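# Bend a rod into a standing arch between two sockets

## Task

Shape the rod into an arch that stands upright, with each of its two ends seated in a different socket on the board.

## Robot and tools

Robot: two arms, left_arm and right_arm, each ending in a two-finger gripper that carries a wrist camera. Base positions in the scene frame: left_arm (-0.023, +0.225, 0) m, right_arm (+0.010, -0.343, 0) m. Both are turned by only a tiny yaw (quat_wxyz about (1, 0, 0, -0.008) and (1, 0, 0, -0.009)). A two-camera stand is fixed to the floor behind the arms. Loose objects may occasionally get a small push from outside.

Frames: the scene frame has its origin at table-top height, halfway between the nominal bases, with +z up, +x pointing out over the table and left_arm on the +y side. Arm names do not match the left or right side of an image. Hand poses, velocities and targets are given in each arm's own base frame. Fixed cameras and the table use the scene frame. Motion offsets are measured along the axes of that arm's current Hand target. On the gripper, the fingers point along its +z axis and close along its y axis. end_effector_position is the spot between the pads, roughly 1 cm short of the tips. Reported poses can be a few cm off, more at long reach.

execute_actions(actions, cameras): actions is a list of actions. Each action is a table of up to 15 rows, one row per 1/30 s step, and a short table repeats its final row to fill 15 steps. Each row is a single list of 14 numbers in [-1, 1]: left_arm dx, dy, dz, rx, ry, rz, opening, then the same seven for right_arm. Both arms always need values. The six pose values are an offset from that arm's Hand target as it stood when the action began, along the Hand target's axes. Every row counts from that same start, not from the row before, but the next action starts again from the new Hand target, so repeating an offset keeps adding. Scale: 1.0 equals 0.6 m or 180 degrees. rx, ry, rz form one rotation vector. Opening is absolute, not an offset: +1 is fully open (0.094 m), -1 is shut. Sending 0 there means half open, so resend the current opening to leave a gripper alone. Send all six pose values as 0 to hold an arm at its Hand target. Images come back only for an empty actions list or when cameras names them; ["all"] gives every camera.

move(target, speed, blend, opening_speed, grip_force, blocking, cameras): target is one 14-number row laid out as above, or a list of up to 15 such rows. Every row is an offset from the same starting Hand targets, not from the previous row. Each gripper goes along a straight line at up to speed m/s (0.002 to 2.9, default 0.25), and it turns at up to twice that number in rad/s. speed can be one value or one per target. blend (m) rounds corners at intermediate targets; 0 stops at each one. opening_speed is the rate of the opening on the -1..1 scale per second, at least 0.2; use it to close gently. grip_force is a per-pad limit in newtons, 10 to 50, one value or one per arm. It persists once set, and low values close slowly. blocking=false returns after about 0.5 s while the motion continues. A move lasts at most 10 s. Paths do not avoid obstacles or the other arm. The result adds a "move:" line with the outcome (done, off_target, moving, held, fault) and any limits (paced = pose clipped, held = steps withheld).

wait(seconds 0 to 10) lets time pass with the last commands held. stop() brakes a running move. zoom_image(camera, region=[x0, y0, x1, y1]) enlarges part of a camera's newest image, in pixels from the top-left, at most 504 by 504. finished_scene(scene, an integer 1 to 3) ends the scene and cannot be undone. Call it only once the arch stands by itself.

Results: each arm's end_effector_position (m) and end_effector_quat_wxyz, its Hand target (the next offsets count from this), Tool commands, grip_measured (same scale as opening; reads slightly wide when empty and narrower than a gripped part), Joint positions (the last value is the finger gap in m), joint torques and Joint velocities ("within noise" means at rest). Calls that run actions also list positions at some steps.

Behaviour: each step, the commanded orientation is clipped to within 40 degrees of the measured one. Joint play, friction and gravity leave grippers short, low or tilted, so check the pose after every motion and correct it. A gripper resting short of its target stays there until you send another command; send the missing distance as an offset. An arm blocked by an object keeps pressing, so command it back away. Avoid moving a wrist close past its own base, which can flip the shoulder posture. Joint ranges (rad): waist -2.618 to 3.054, shoulder 0 to 3.142, elbow 0 to 3.142 (straight at 2.901), wrist pitch and yaw -1.571 to 1.571, wrist roll -2.094 to 2.094.

Avoid: dropping the rod or releasing it while it moves, fast impacts, hard pushes against the table or fixed parts, any touch or squeeze between the two arms (including one gripper closing on the other's fingers), strain on camera cables, and anything ending up off the table. Heat builds while holding loads, reaching far out or pushing against something. A MOTOR HOT line appears at 75 °C. At 90 °C the arm folds up and stops for the rest of the scene, and at 100 °C it goes limp.

Cameras, each 504x504: cam_head_left, cam_head_right, cam_low, cam_left_wrist, cam_right_wrist.

Each tool is called after ">>>" in YAML: its name, and indented under it one key for each argument.

## Session

>>> execute_actions:
  actions: []

>>> zoom_image:
  camera: "cam_head_left"
  region: [160, 260, 290, 370]

>>> zoom_image:
  camera: "cam_head_left"
  region: [280, 260, 410, 370]

Scene clock: 0.00 s.
left_arm: end_effector_position=(+0.3938, -0.0067, +0.1064) grip_measured=+1.000 end_effector_quat_wxyz=(+0.590, -0.018, +0.806, +0.038) | right_arm: end_effector_position=(+0.3982, -0.0312, +0.0827) grip_measured=+1.000 end_effector_quat_wxyz=(+0.555, +0.026, +0.831, -0.027)
Joint positions: left_arm=[-0.092 1.493 0.367 0.816 -0.171 -0.012 0.094] | right_arm=[-0.077 1.558 0.402 0.764 0.004 -0.016 0.094]
Joint velocities: within noise
Joint torques (N m): no reading
Heat: left arm: 29 °C; right arm: 37 °C.
Hand target: left_arm +0.3961, -0.0061, +0.1127; +0.598, -0.022, +0.801, +0.038 | right_arm +0.4014, -0.0306, +0.0902; +0.565, +0.023, +0.825, -0.027
Tool commands: left_gripper/opening=+1.0 right_gripper/opening=+1.0

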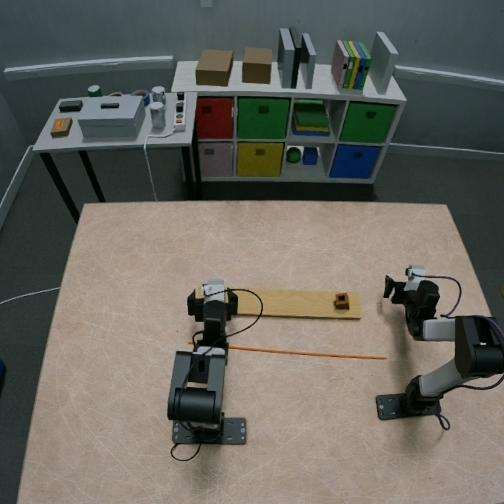

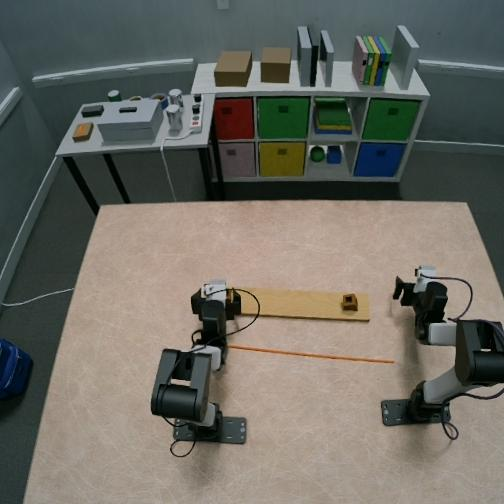

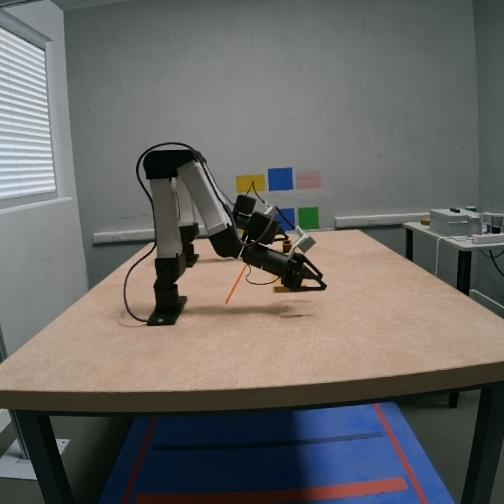

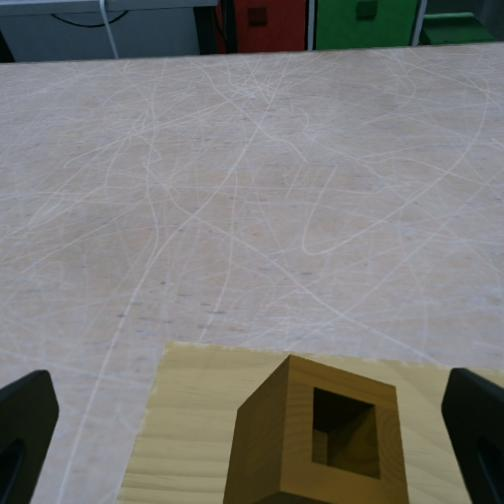

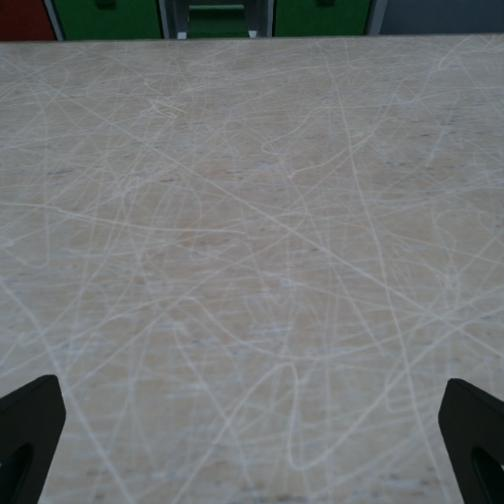

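Scaled by 3.877.

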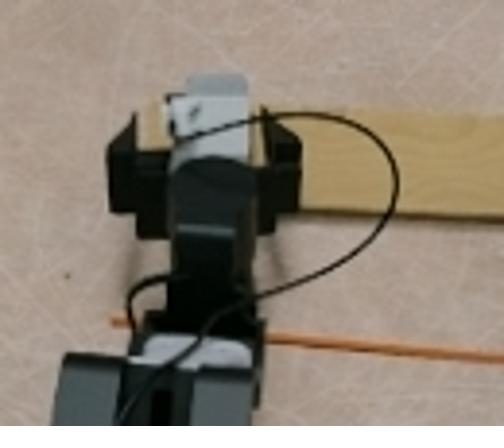

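Scaled by 3.877.

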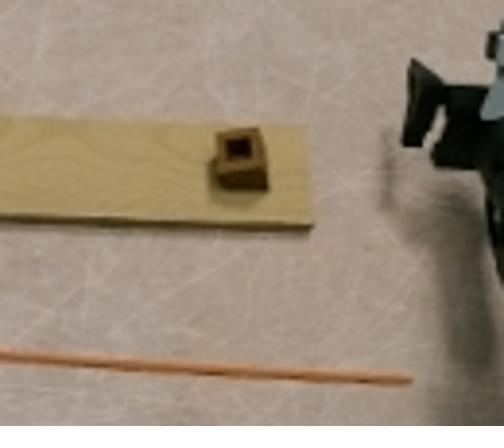

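>>> move:
  target: [0.0522, 0.0408, -0.2145, 0.3606, 0.2823, 0.4682, 1, 0.0973, 0.2017, -0.4048, -0.2923, 0.2976, -0.4179, 1]
  speed: 0.4
  cameras: ["cam_head_left", "cam_left_wrist", "cam_right_wrist"]

Scene clock: 31.40 s.
left_arm: end_effector_position=(+0.2563, +0.0075, +0.1147) grip_measured=+1.000 end_effector_quat_wxyz=(+0.000, +0.737, +0.676, -0.006) | right_arm: end_effector_position=(+0.1611, +0.1058, +0.1164) grip_measured=+1.000 end_effector_quat_wxyz=(+0.002, -0.662, +0.749, +0.002)
Joint positions: left_arm=[0.035 1.522 1.224 -1.283 0.008 1.692 0.094] | right_arm=[0.577 1.262 1.019 -1.325 -0.004 -0.87 0.094]
Joint torques (N m): left_arm=[-1.09 -3.84 10.81 -0.03 -0.02 0.13] | right_arm=[0.31 -3.15 8.83 0.15 0.04 0]
Heat: left arm: 31 °C; right arm: 40 °C.
Hand target: left_arm +0.2623, +0.0074, +0.1199; +0.000, +0.747, +0.665, +0.000 | right_arm +0.1626, +0.1075, +0.1211; +0.000, -0.666, +0.746, +0.000
Off the commanded pose: left_arm 0.008 m, 2 deg | right_arm 0.005 m, 1 deg.
move: done
Images, in order (width x height): cam_head_left 504x504, cam_left_wrist 504x504, cam_right_wrist 504x504.

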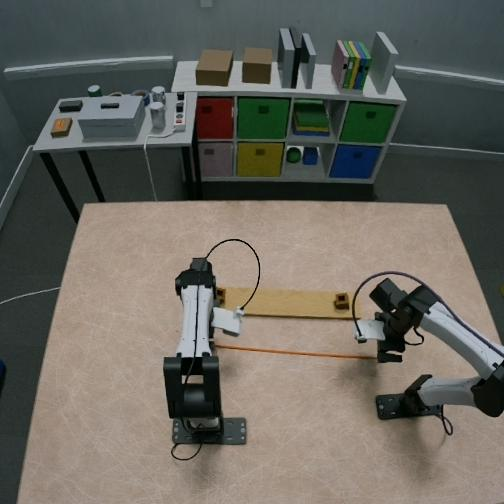

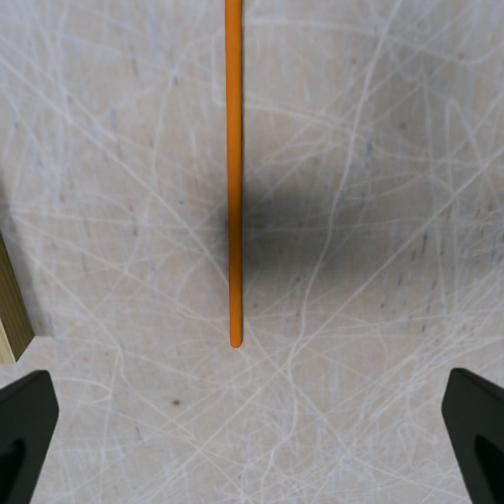

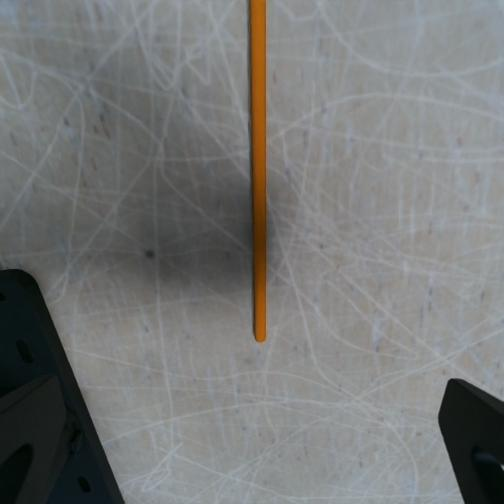

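>>> move:
  target:
    - [0.0063, 0.0115, 0.1332, 0, 0, 0.003, 1, 0.0107, -0.0053, 0.1402, 0, 0, -0.0055, 1]
    - [0.0063, 0.0115, 0.1773, 0, 0, 0.003, 1, 0.0107, -0.0053, 0.1848, 0, 0, -0.0055, 1]
    - [0.0063, 0.0115, 0.1773, 0, 0, 0.003, -1, 0.0107, -0.0053, 0.1848, 0, 0, -0.0055, -1]
  speed: [0.2, 0.05, 0.05]
  blend: [0.005, 0, 0]
  opening_speed: 1.2
  cameras: ["cam_left_wrist", "cam_right_wrist"]

Scene clock: 50.30 s.
left_arm: end_effector_position=(+0.2714, +0.0085, +0.0212) grip_measured=-0.930 end_effector_quat_wxyz=(+0.004, +0.744, +0.668, +0.001) | right_arm: end_effector_position=(+0.1617, +0.1002, +0.0152) grip_measured=-0.915 end_effector_quat_wxyz=(-0.003, -0.670, +0.742, -0.001)
Joint positions: left_arm=[0.035 1.652 0.971 -0.882 0.005 1.712 0.003] | right_arm=[0.557 1.356 0.672 -0.893 0.002 -0.912 0.004]
Joint torques (N m): left_arm=[-0.14 -4.29 5.35 0.35 -0.01 0.11] | right_arm=[-1.17 -2.89 4.85 0.62 -0.03 -0.11]
Heat: left arm: 31 °C; right arm: 37 °C.
Hand target: left_arm +0.2694, +0.0103, +0.0134; +0.000, +0.750, +0.662, +0.000 | right_arm +0.1651, +0.1007, +0.0102; +0.000, -0.673, +0.740, +0.000
Off the commanded pose: left_arm 0.008 m, 1 deg | right_arm 0.006 m, 1 deg.
move: done; target 3's new opening was sent with right_arm's hand 0.011 m and 2 deg from that target
Images, in order (width x height): cam_left_wrist 504x504, cam_right_wrist 504x504.

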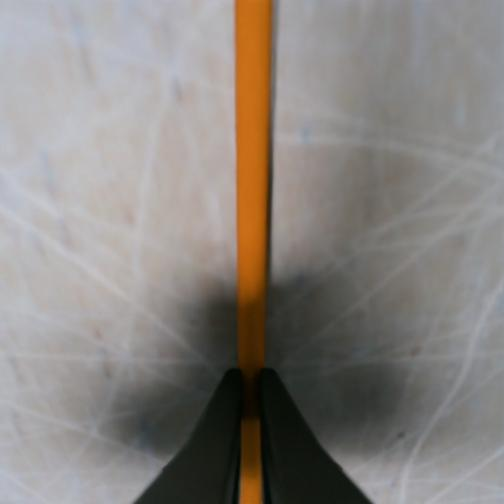

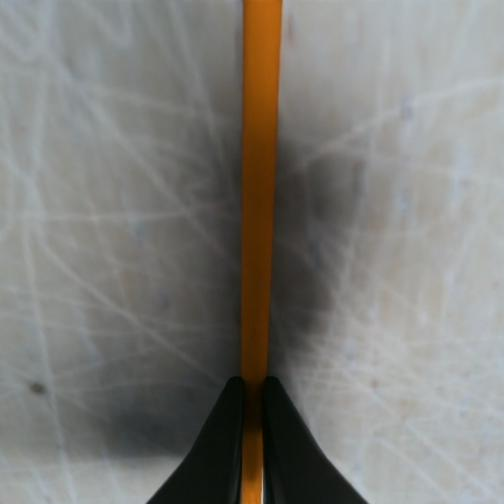

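>>> move:
  target:
    - [0, 0, -0.15, 0, 0, 0, -1, 0, 0, -0.15, 0, 0, 0, -1]
    - [0.0527, 0.2767, -0.3443, -0.5, 0.0168, -0.0168, -1, -0.0488, -0.336, -0.3497, 0.5, -0.0097, -0.0097, -1]
  speed: [0.15, 0.25]
  blend: [0.03, 0]
  cameras: ["cam_head_left", "cam_low", "cam_left_wrist", "cam_right_wrist"]

>>> zoom_image:
  camera: "cam_head_left"
  region: [190, 240, 370, 340]

Scene clock: 95.77 s.
left_arm: end_effector_position=(+0.4389, +0.0229, +0.2156) grip_measured=-0.930 end_effector_quat_wxyz=(+0.498, +0.527, +0.492, +0.482) | right_arm: end_effector_position=(+0.3668, +0.1102, +0.2134) grip_measured=-0.915 end_effector_quat_wxyz=(+0.467, -0.499, +0.521, -0.512)
Joint positions: left_arm=[0.118 1.459 0.581 0.837 0.168 1.595 0.003] | right_arm=[0.563 1.29 0.447 0.793 0.629 -1.565 0.004]
Joint torques (N m): left_arm=[-0.65 -3.88 6.84 2.76 0.08 -0.38] | right_arm=[-1.16 -3.89 5.9 2.64 -0.13 -0.05]
Heat: left arm: 31 °C; right arm: 36 °C.
Hand target: left_arm +0.4383, +0.0210, +0.2199; +0.514, +0.514, +0.485, +0.485 | right_arm +0.3684, +0.1108, +0.2200; +0.486, -0.486, +0.514, -0.514
Off the commanded pose: left_arm 0.005 m, 3 deg | right_arm 0.007 m, 3 deg.
move: off_target (left_arm, right_arm)
Images, in order (width x height): cam_head_left 504x504, cam_low 504x504, cam_left_wrist 504x504, cam_right_wrist 504x504.

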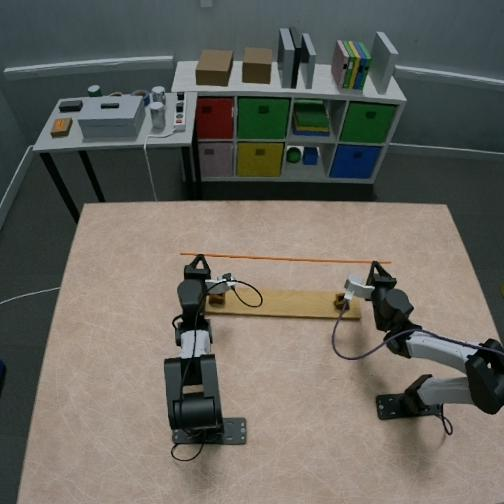

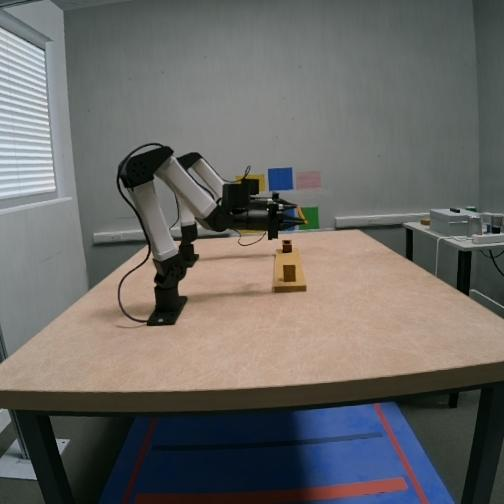

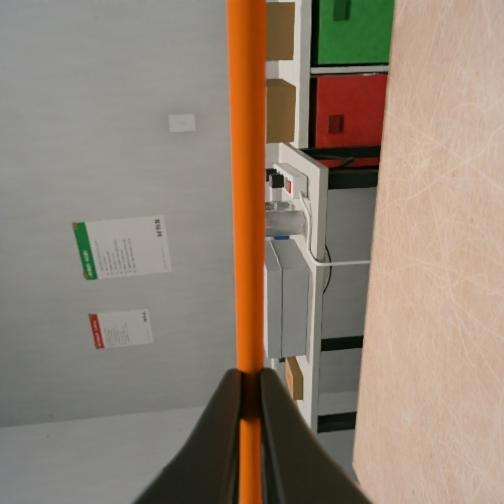

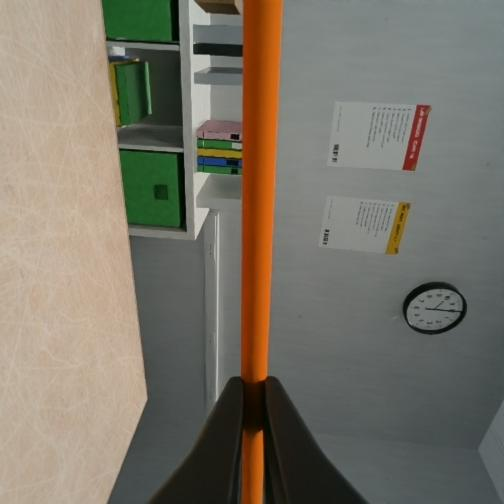

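Scaled by 2.800.

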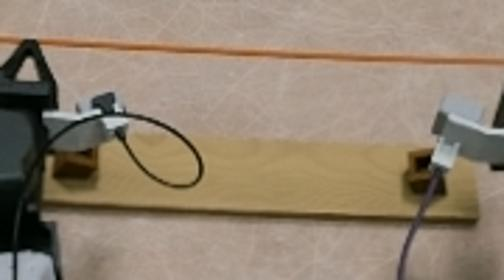

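>>> move:
  target:
    - [0,0,0,0,0,0,-0.755, 0,0,0,0,0,0,-1]
    - [0,0,0.0233,0,0,0,-0.755, 0,0,0,0,0,0,-1]
    - [0,0,0.0233,0,0,0,-1, 0,0,0,0,0,0,-1]
    - [0,0,0.0233,0,0,0,-1, 0,0,0,0,0,0,-0.755]
    - [0,0,0.0233,0,0,0,-1, 0,0,0.0233,0,0,0,-0.755]
    - [0,0,0.0233,0,0,0,-1, 0,0,0.0233,0,0,0,-1]
  speed: 0.06
  cameras: ["cam_head_left", "cam_left_wrist", "cam_right_wrist"]

Scene clock: 135.33 s.
left_arm: end_effector_position=(+0.4439, +0.0235, +0.1963) grip_measured=-0.939 end_effector_quat_wxyz=(+0.489, +0.535, +0.505, +0.469) | right_arm: end_effector_position=(+0.3751, +0.1063, +0.1996) grip_measured=-0.924 end_effector_quat_wxyz=(-0.456, +0.509, -0.523, +0.509)
Joint positions: left_arm=[0.118 1.511 0.581 0.848 0.168 1.592 0.003] | right_arm=[0.53 1.342 0.447 0.815 0.597 -1.568 0.004]
Joint torques (N m): left_arm=[-1.35 -4.11 10.96 2.75 0.02 -0.33] | right_arm=[-1.16 -4.15 9.14 2.66 -0.13 -0.03]
Heat: left arm: 35 °C; right arm: 48 °C.
Hand target: left_arm +0.4522, +0.0202, +0.2199; +0.514, +0.514, +0.485, +0.485 | right_arm +0.3824, +0.1100, +0.2200; -0.486, +0.486, -0.514, +0.514
Off the commanded pose: left_arm 0.025 m, 5 deg | right_arm 0.022 m, 5 deg.
move: off_target (left_arm, right_arm); target 3's new opening was sent with left_arm's hand 0.026 m and 5 deg from that target; target 4's new opening was sent with right_arm's hand 0.006 m and 3 deg from that target; target 6's new opening was sent with right_arm's hand 0.022 m and 5 deg from that target
Images, in order (width x height): cam_head_left 504x504, cam_left_wrist 504x504, cam_right_wrist 504x504.

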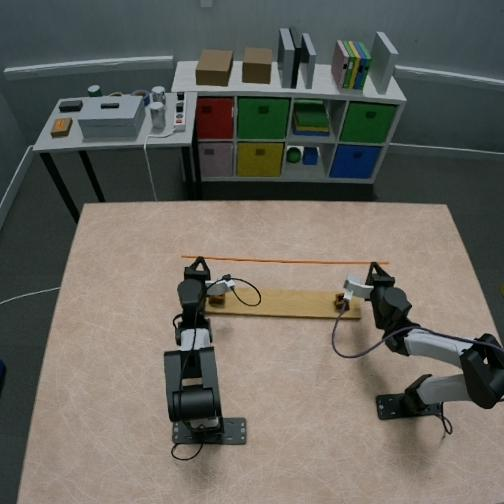

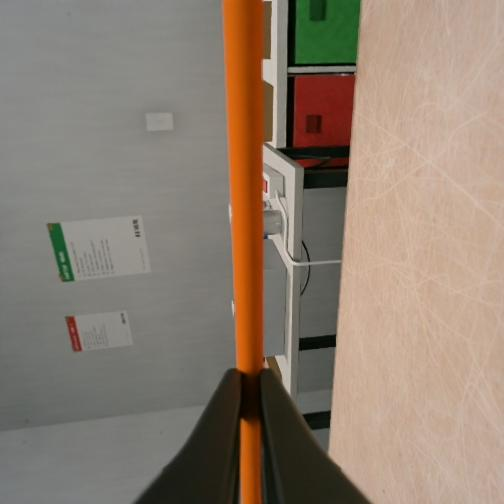

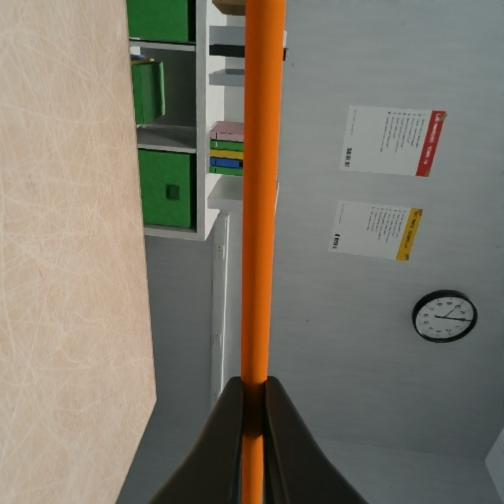

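>>> move:
  target: [-0.0822, -0.0867, -0.2123, 0, 0, -0.5556, -1, -0.0888, 0.0867, -0.2052, 0, 0, 0.5556, -1]
  speed: 0.25
  cameras: ["cam_head_left", "cam_low", "cam_left_wrist", "cam_right_wrist"]

>>> zoom_image:
  camera: "cam_left_wrist"
  region: [130, 290, 380, 490]

>>> zoom_image:
  camera: "cam_right_wrist"
  region: [130, 290, 380, 490]

>>> zoom_image:
  camera: "cam_low"
  region: [230, 210, 330, 310]

Scene clock: 155.07 s.
left_arm: end_effector_position=(+0.3252, -0.0232, +0.1603) grip_measured=-0.997 end_effector_quat_wxyz=(+0.686, -0.034, +0.722, -0.083) | right_arm: end_effector_position=(+0.2627, +0.1711, +0.1655) grip_measured=-0.911 end_effector_quat_wxyz=(+0.702, +0.069, +0.708, +0.032)
Joint positions: left_arm=[-0.069 1.086 0.077 0.963 0.005 -0.167 0] | right_arm=[1.112 1.418 0.23 1.158 1.165 0.17 0.004]
Joint torques (N m): left_arm=[-1.22 -1.58 6.02 2.74 -0.15 -0.24] | right_arm=[-0.28 -3.81 4.64 2.01 0.03 -0.01]
Heat: left arm: 38 °C; right arm: 47 °C.
Hand target: left_arm +0.3222, -0.0216, +0.1678; +0.702, -0.042, +0.706, -0.082 | right_arm +0.2625, +0.1702, +0.1679; +0.706, +0.081, +0.702, +0.042
Off the commanded pose: left_arm 0.008 m, 3 deg | right_arm 0.003 m, 2 deg.
move: off_target (left_arm)
Images, in order (width x height): cam_head_left 504x504, cam_low 504x504, cam_left_wrist 504x504, cam_right_wrist 504x504.

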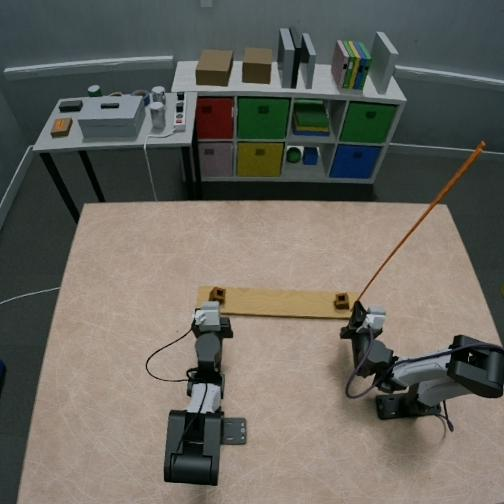

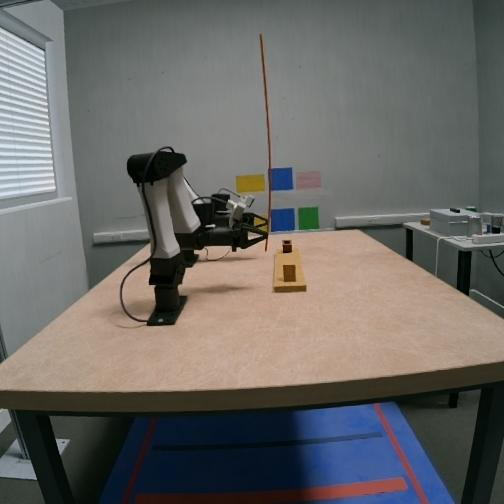

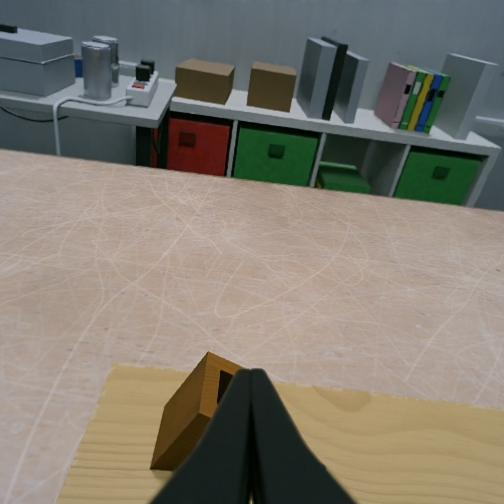

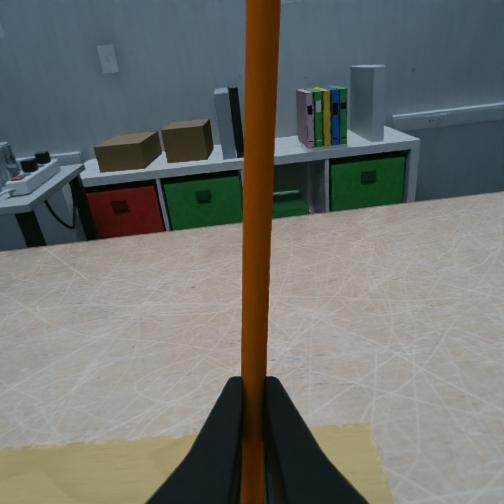

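Scaled by 2.016.

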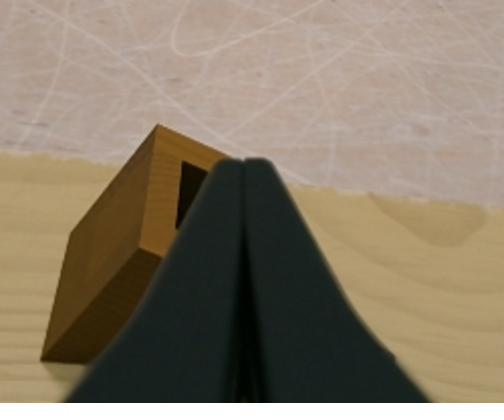

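Scaled by 2.016.

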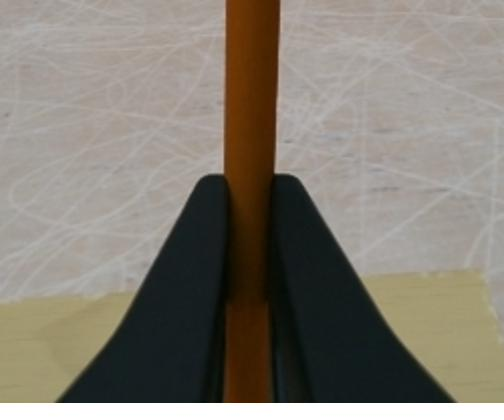

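Scaled by 5.040.

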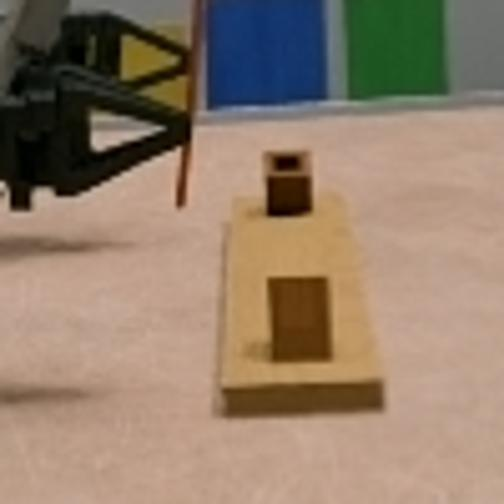

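>>> move:
  target: [-0.0988, 0.0598, 0.1122, 0, 0, 0.5556, 1, -0.1008, -0.0725, 0.2052, 0, 0, -0.5556, -1]
  speed: 0.25
  cameras: ["cam_head_left", "cam_head_right", "cam_left_wrist", "cam_right_wrist"]

Scene clock: 179.03 s.
left_arm: end_effector_position=(+0.3863, +0.0200, +0.2162) grip_measured=+0.997 end_effector_quat_wxyz=(+0.516, +0.505, +0.489, +0.489) | right_arm: end_effector_position=(+0.3773, +0.1069, +0.2165) grip_measured=-0.911 end_effector_quat_wxyz=(+0.486, -0.478, +0.516, -0.518)
Joint positions: left_arm=[0.129 1.257 0.373 0.897 0.172 1.559 0.094] | right_arm=[0.528 1.361 0.445 0.928 0.597 -1.571 0.004]
Joint torques (N m): left_arm=[0.17 -2.65 11.69 1.67 0.23 0.02] | right_arm=[-1.06 -5.5 9.35 1.58 -0.16 -0.03]
Heat: left arm: 38 °C; right arm: 43 °C.
Hand target: left_arm +0.3920, +0.0201, +0.2200; +0.514, +0.514, +0.486, +0.485 | right_arm +0.3824, +0.1100, +0.2201; +0.486, -0.486, +0.514, -0.514
Off the commanded pose: left_arm 0.007 m, 1 deg | right_arm 0.007 m, 1 deg.
move: done
Images, in order (width x height): cam_head_left 504x504, cam_head_right 504x504, cam_left_wrist 504x504, cam_right_wrist 504x504.

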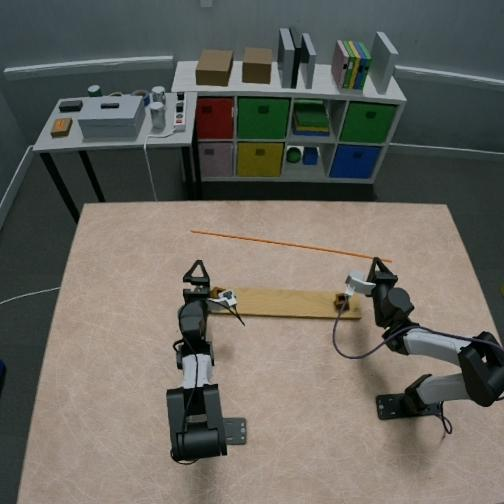

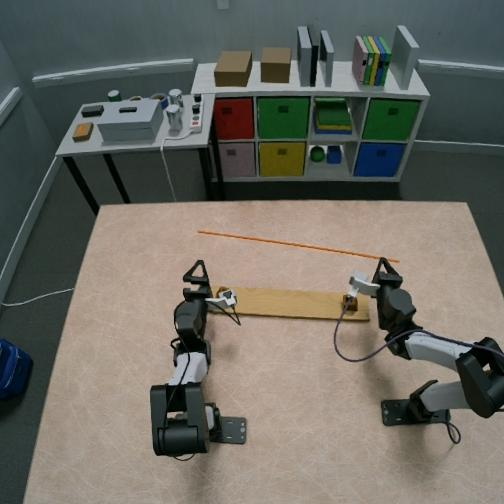

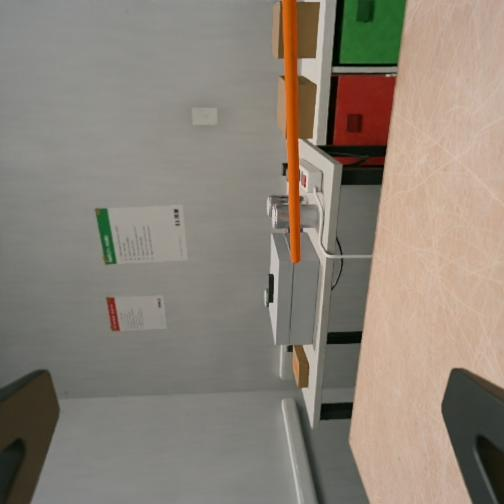

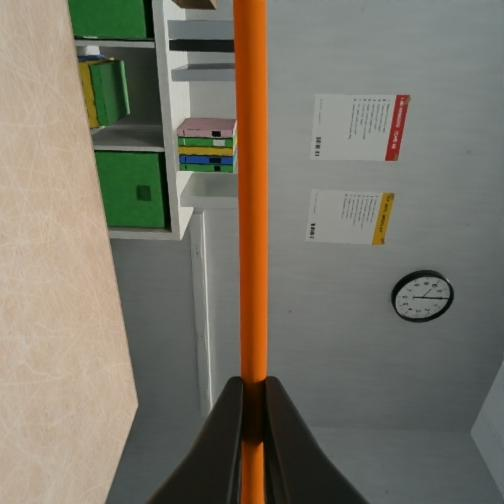

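>>> move:
  target: [-0.04, -0.0367, 0.03, 0, 0, 0, 1, 0, 0, 0, 0, -0.05, 0, -1]
  speed: 0.2
  cameras: ["cam_head_left", "cam_left_wrist"]

>>> zoom_image:
  camera: "cam_head_left"
  region: [170, 220, 290, 320]

Scene clock: 221.67 s.
left_arm: end_effector_position=(+0.3999, -0.0038, +0.1733) grip_measured=+0.997 end_effector_quat_wxyz=(+0.495, +0.532, +0.511, +0.459) | right_arm: end_effector_position=(+0.3851, +0.1111, +0.2223) grip_measured=-0.911 end_effector_quat_wxyz=(+0.529, -0.515, +0.474, -0.480)
Joint positions: left_arm=[0.027 1.4 0.373 0.94 0.085 1.56 0.094] | right_arm=[0.424 1.333 0.442 0.913 0.335 -1.571 0.004]
Joint torques (N m): left_arm=[-1.02 -2.74 10.54 2.83 -0.07 0.03] | right_arm=[-1.16 -7.95 6.01 1.63 -0.17 0]
Heat: left arm: 34 °C; right arm: 41 °C.
Hand target: left_arm +0.4086, -0.0049, +0.1980; +0.514, +0.514, +0.486, +0.485 | right_arm +0.3824, +0.1099, +0.2200; +0.525, -0.525, +0.474, -0.475
Off the commanded pose: left_arm 0.026 m, 5 deg | right_arm 0.004 m, 1 deg.
move: off_target (left_arm)
Images, in order (width x height): cam_head_left 504x504, cam_left_wrist 504x504.

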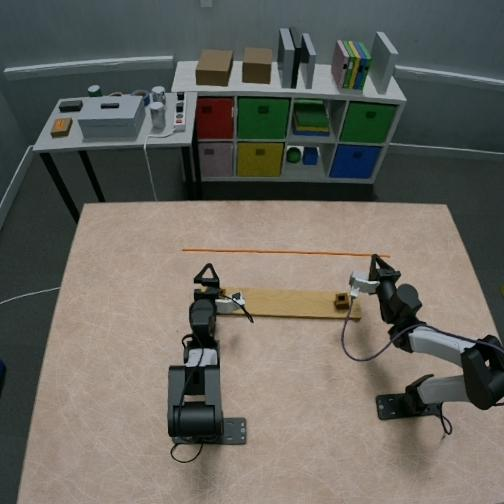

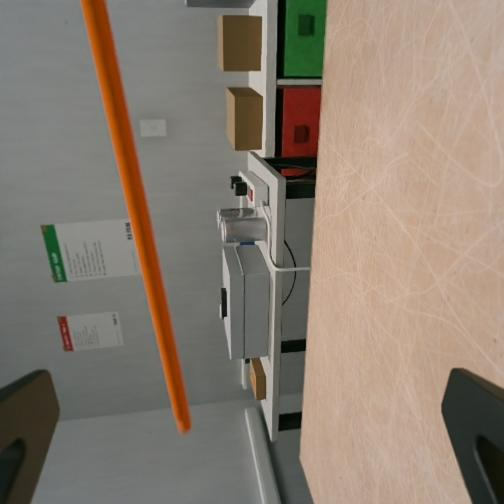

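Scaled by 4.200.

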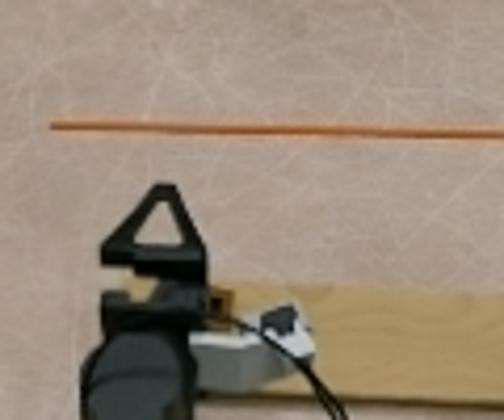

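>>> move:
  target:
    - [0, 0.0417, 0.074, 0, 0, -0.025, 1, 0, 0, 0, 0, 0, 0, -1]
    - [0, 0.0417, 0.074, 0, 0, -0.025, -1, 0, 0, 0, 0, 0, 0, -1]
  speed: 0.1
  opening_speed: 1.2
  cameras: ["cam_head_left", "cam_left_wrist"]

>>> zoom_image:
  camera: "cam_head_left"
  region: [170, 220, 290, 320]

Scene clock: 254.67 s.
left_arm: end_effector_position=(+0.4465, -0.0052, +0.2237) grip_measured=-0.997 end_effector_quat_wxyz=(+0.532, +0.496, +0.495, +0.476) | right_arm: end_effector_position=(+0.3851, +0.1111, +0.2223) grip_measured=-0.911 end_effector_quat_wxyz=(+0.529, -0.515, +0.474, -0.480)
Joint positions: left_arm=[0.017 1.504 0.586 0.937 0.074 1.514 0] | right_arm=[0.424 1.333 0.442 0.913 0.335 -1.571 0.004]
Joint torques (N m): left_arm=[-1.24 -4.05 11.11 1.72 -0.06 -0.35] | right_arm=[-1.16 -7.95 6.02 1.63 -0.17 0]
Heat: left arm: 39 °C; right arm: 40 °C.
Hand target: left_arm +0.4530, -0.0076, +0.2229; +0.533, +0.495, +0.505, +0.465 | right_arm +0.3824, +0.1099, +0.2200; +0.525, -0.525, +0.474, -0.475
Off the commanded pose: left_arm 0.007 m, 2 deg | right_arm 0.004 m, 1 deg.
move: done
Images, in order (width x height): cam_head_left 504x504, cam_left_wrist 504x504.

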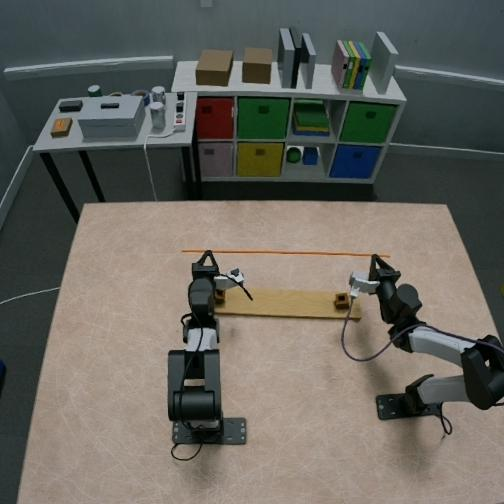

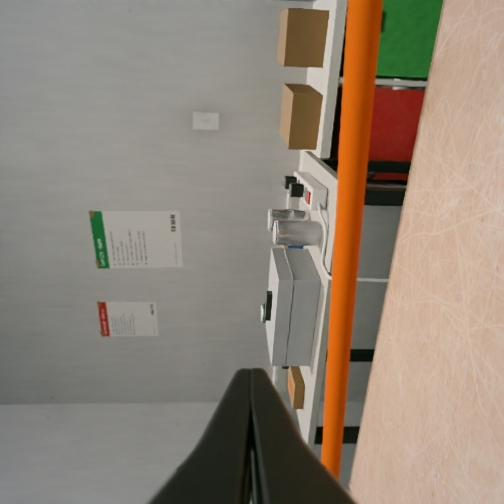

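Scaled by 4.200.

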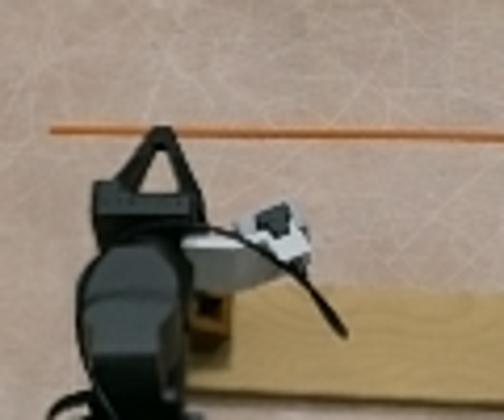

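>>> move:
  target:
    - [0, -0.0117, -0.04, 0, 0, 0, -1, 0, 0, 0, 0, 0, 0, -1]
    - [0, -0.0117, -0.04, 0, 0, 0, 1, 0, 0, 0, 0, 0, 0, -1]
  speed: 0.15
  cameras: ["cam_left_wrist"]

Scene clock: 271.90 s.
left_arm: end_effector_position=(+0.4340, -0.0052, +0.2170) grip_measured=+0.997 end_effector_quat_wxyz=(+0.529, +0.498, +0.499, +0.473) | right_arm: end_effector_position=(+0.3851, +0.1111, +0.2223) grip_measured=-0.911 end_effector_quat_wxyz=(+0.529, -0.515, +0.474, -0.480)
Joint positions: left_arm=[0.017 1.464 0.533 0.937 0.073 1.514 0.094] | right_arm=[0.424 1.333 0.442 0.913 0.335 -1.571 0.004]
Joint torques (N m): left_arm=[-0.84 -6.42 6.5 1.97 -0.02 -0.35] | right_arm=[-1.16 -7.95 6.02 1.63 -0.17 0]
Heat: left arm: 37 °C; right arm: 39 °C.
Hand target: left_arm +0.4290, -0.0067, +0.2161; +0.533, +0.495, +0.505, +0.465 | right_arm +0.3824, +0.1099, +0.2200; +0.525, -0.525, +0.474, -0.475
Off the commanded pose: left_arm 0.005 m, 1 deg | right_arm 0.004 m, 1 deg.
move: done
Images, in order (width x height): cam_left_wrist 504x504.

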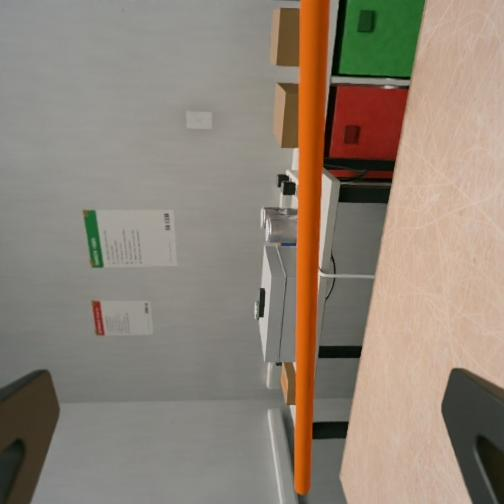

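>>> move:
  target:
    - [0, 0, 0.072, 0, 0, 0, 1, 0, 0, 0, 0, 0, 0, -1]
    - [0, 0, 0.072, 0, 0, 0, -1, 0, 0, 0, 0, 0, 0, -1]
  speed: 0.12
  opening_speed: 1.2
  cameras: ["cam_head_left", "cam_left_wrist"]

Scene clock: 281.03 s.
left_arm: end_effector_position=(+0.4653, -0.0064, +0.2087) grip_measured=-0.917 end_effector_quat_wxyz=(+0.523, +0.503, +0.504, +0.467) | right_arm: end_effector_position=(+0.3851, +0.1111, +0.2223) grip_measured=-0.911 end_effector_quat_wxyz=(+0.529, -0.515, +0.474, -0.480)
Joint positions: left_arm=[0.011 1.596 0.644 0.937 0.066 1.514 0.004] | right_arm=[0.424 1.333 0.442 0.913 0.335 -1.571 0.004]
Joint torques (N m): left_arm=[-1.22 -4.64 11.06 2.07 -0.05 -0.35] | right_arm=[-1.16 -7.97 6.01 1.63 -0.17 0]
Heat: left arm: 37 °C; right arm: 39 °C.
Hand target: left_arm +0.4721, -0.0091, +0.2161; +0.533, +0.495, +0.505, +0.465 | right_arm +0.3824, +0.1099, +0.2200; +0.525, -0.525, +0.474, -0.475
Off the commanded pose: left_arm 0.010 m, 2 deg | right_arm 0.004 m, 1 deg.
move: done
Images, in order (width x height): cam_head_left 504x504, cam_left_wrist 504x504.

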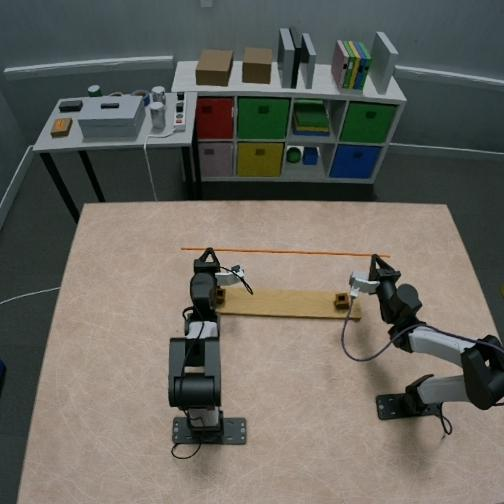

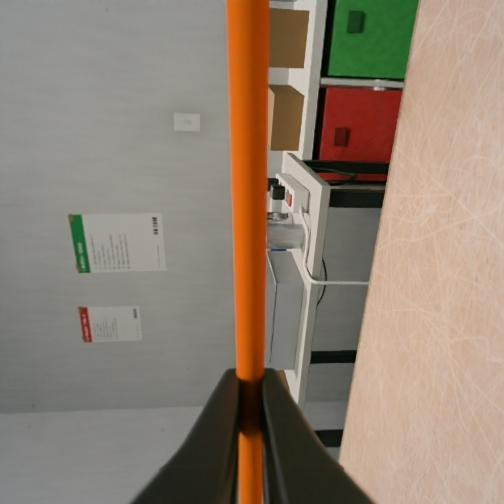

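>>> move:
  target:
    - [0, 0, 0, 0, 0, 0, -1, 0, 0, 0, 0, 0, 0, -0.77]
    - [0, 0, 0, 0, 0, 0, -1, 0, 0, 0, 0, 0.05, 0, -0.77]
    - [0, 0, 0, 0, 0, 0, -1, 0, 0, 0, 0, 0.05, 0, -1]
  speed: 0.15
  cameras: ["cam_head_left", "cam_low", "cam_left_wrist", "cam_right_wrist"]

Scene clock: 296.80 s.
left_arm: end_effector_position=(+0.4653, -0.0064, +0.2087) grip_measured=-0.917 end_effector_quat_wxyz=(+0.523, +0.503, +0.504, +0.467) | right_arm: end_effector_position=(+0.3784, +0.1070, +0.2190) grip_measured=-0.993 end_effector_quat_wxyz=(+0.492, -0.483, +0.511, -0.513)
Joint positions: left_arm=[0.011 1.596 0.644 0.937 0.066 1.514 0.004] | right_arm=[0.514 1.349 0.448 0.913 0.564 -1.571 0]
Joint torques (N m): left_arm=[-1.17 -4.68 11.04 2.06 -0.04 -0.35] | right_arm=[0.27 -4.25 9.17 1.73 0.11 0]
Heat: left arm: 38 °C; right arm: 39 °C.
Hand target: left_arm +0.4721, -0.0091, +0.2161; +0.533, +0.495, +0.505, +0.465 | right_arm +0.3824, +0.1099, +0.2200; +0.486, -0.486, +0.514, -0.514
Off the commanded pose: left_arm 0.010 m, 2 deg | right_arm 0.005 m, 1 deg.
move: done
Images, in order (width x height): cam_head_left 504x504, cam_low 504x504, cam_left_wrist 504x504, cam_right_wrist 504x504.

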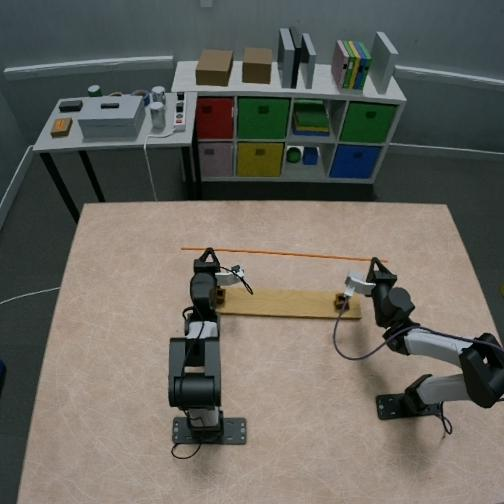

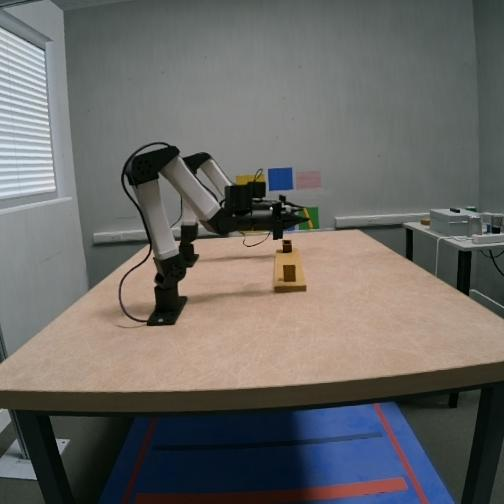

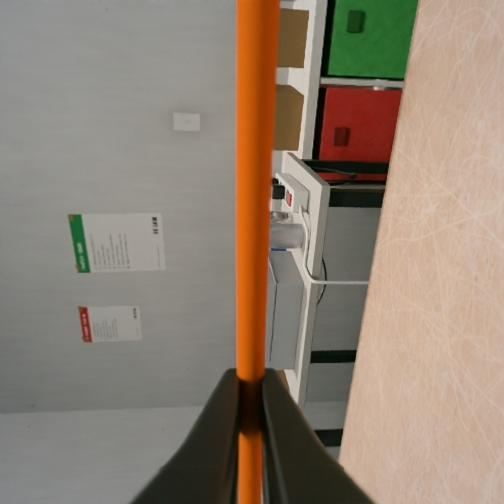

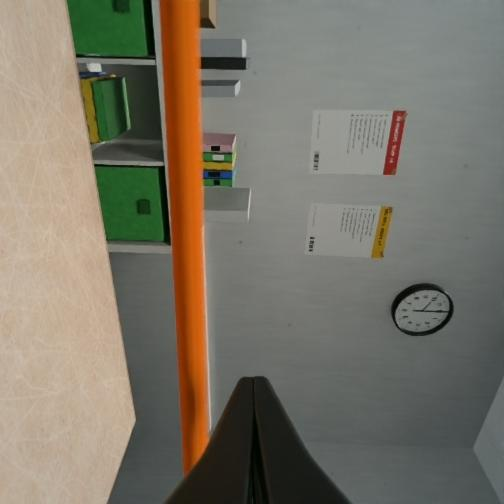

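>>> move:
  target:
    - [0, 0, 0, 0, 0, 0, -1, 0, 0, -0.075, 0, 0, 0, -1]
    - [0, 0, 0, 0, 0, 0, -1, 0, 0, -0.075, 0, 0, 0, 1]
  speed: 0.15
  cameras: ["cam_right_wrist"]

Scene clock: 308.70 s.
left_arm: end_effector_position=(+0.4653, -0.0064, +0.2087) grip_measured=-0.917 end_effector_quat_wxyz=(+0.523, +0.503, +0.504, +0.467) | right_arm: end_effector_position=(+0.3410, +0.1142, +0.2254) grip_measured=+0.997 end_effector_quat_wxyz=(+0.498, -0.477, +0.510, -0.514)
Joint positions: left_arm=[0.011 1.596 0.644 0.937 0.066 1.514 0.004] | right_arm=[0.634 1.2 0.367 0.865 0.683 -1.573 0.094]
Joint torques (N m): left_arm=[-1.16 -4.63 11.02 2.07 -0.05 -0.34] | right_arm=[0.34 -6.16 6 1.5 0.11 -0.01]
Heat: left arm: 38 °C; right arm: 39 °C.
Hand target: left_arm +0.4721, -0.0091, +0.2161; +0.533, +0.495, +0.505, +0.465 | right_arm +0.3374, +0.1125, +0.2201; +0.486, -0.486, +0.514, -0.514
Off the commanded pose: left_arm 0.010 m, 2 deg | right_arm 0.007 m, 2 deg.
move: done
Images, in order (width x height): cam_right_wrist 504x504.

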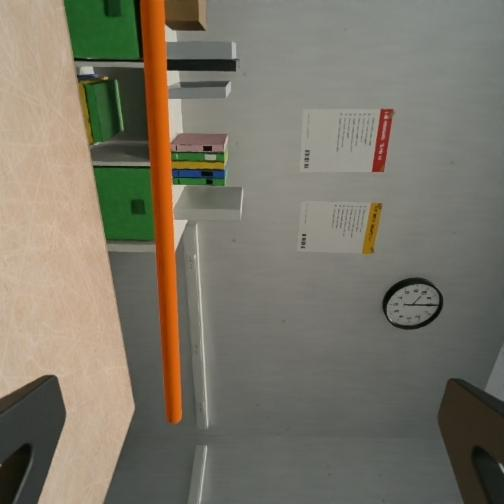

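>>> move:
  target:
    - [0, 0, 0, 0, 0, 0, -1, 0, 0.022, 0.0877, 0, 0, 0, 1]
    - [0, 0, 0, 0, 0, 0, -1, 0, 0.022, 0.0877, 0, 0, 0, -1]
  speed: 0.12
  opening_speed: 1.2
  cameras: ["cam_head_left", "cam_right_wrist", "cam_left_wrist"]

Scene clock: 319.37 s.
left_arm: end_effector_position=(+0.4653, -0.0064, +0.2087) grip_measured=-0.917 end_effector_quat_wxyz=(+0.523, +0.503, +0.504, +0.467) | right_arm: end_effector_position=(+0.3828, +0.1059, +0.1900) grip_measured=-0.917 end_effector_quat_wxyz=(-0.459, +0.506, -0.521, +0.511)
Joint positions: left_arm=[0.011 1.596 0.644 0.937 0.066 1.514 0.004] | right_arm=[0.512 1.418 0.439 0.913 0.579 -1.573 0.004]
Joint torques (N m): left_arm=[-1.21 -4.57 11.03 2.07 -0.06 -0.36] | right_arm=[-1.1 -4.38 8.83 2.55 -0.12 0.01]
Heat: left arm: 38 °C; right arm: 40 °C.
Hand target: left_arm +0.4721, -0.0091, +0.2161; +0.533, +0.495, +0.505, +0.465 | right_arm +0.3901, +0.1095, +0.2069; -0.486, +0.486, -0.514, +0.514
Off the commanded pose: left_arm 0.010 m, 2 deg | right_arm 0.019 m, 4 deg.
move: off_target (right_arm); target 2's new opening was sent with right_arm's hand 0.021 m and 5 deg from that target
Images, in order (width x height): cam_head_left 504x504, cam_left_wrist 504x504, cam_right_wrist 504x504.

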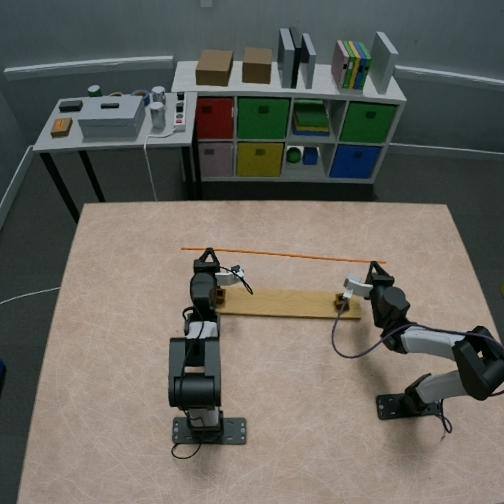

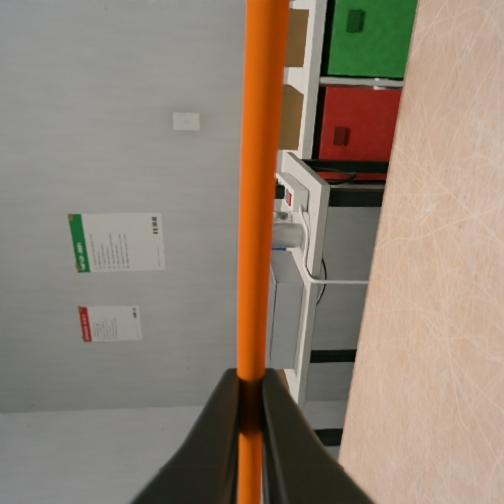

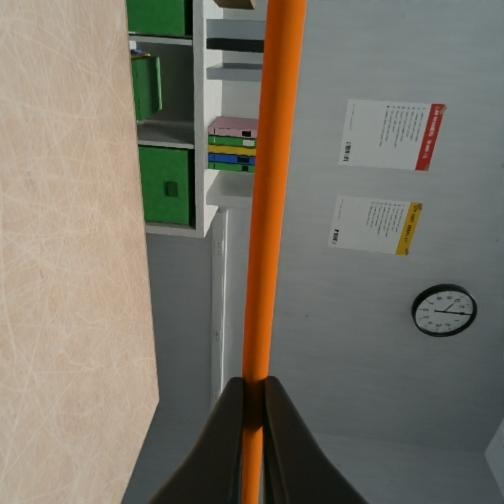

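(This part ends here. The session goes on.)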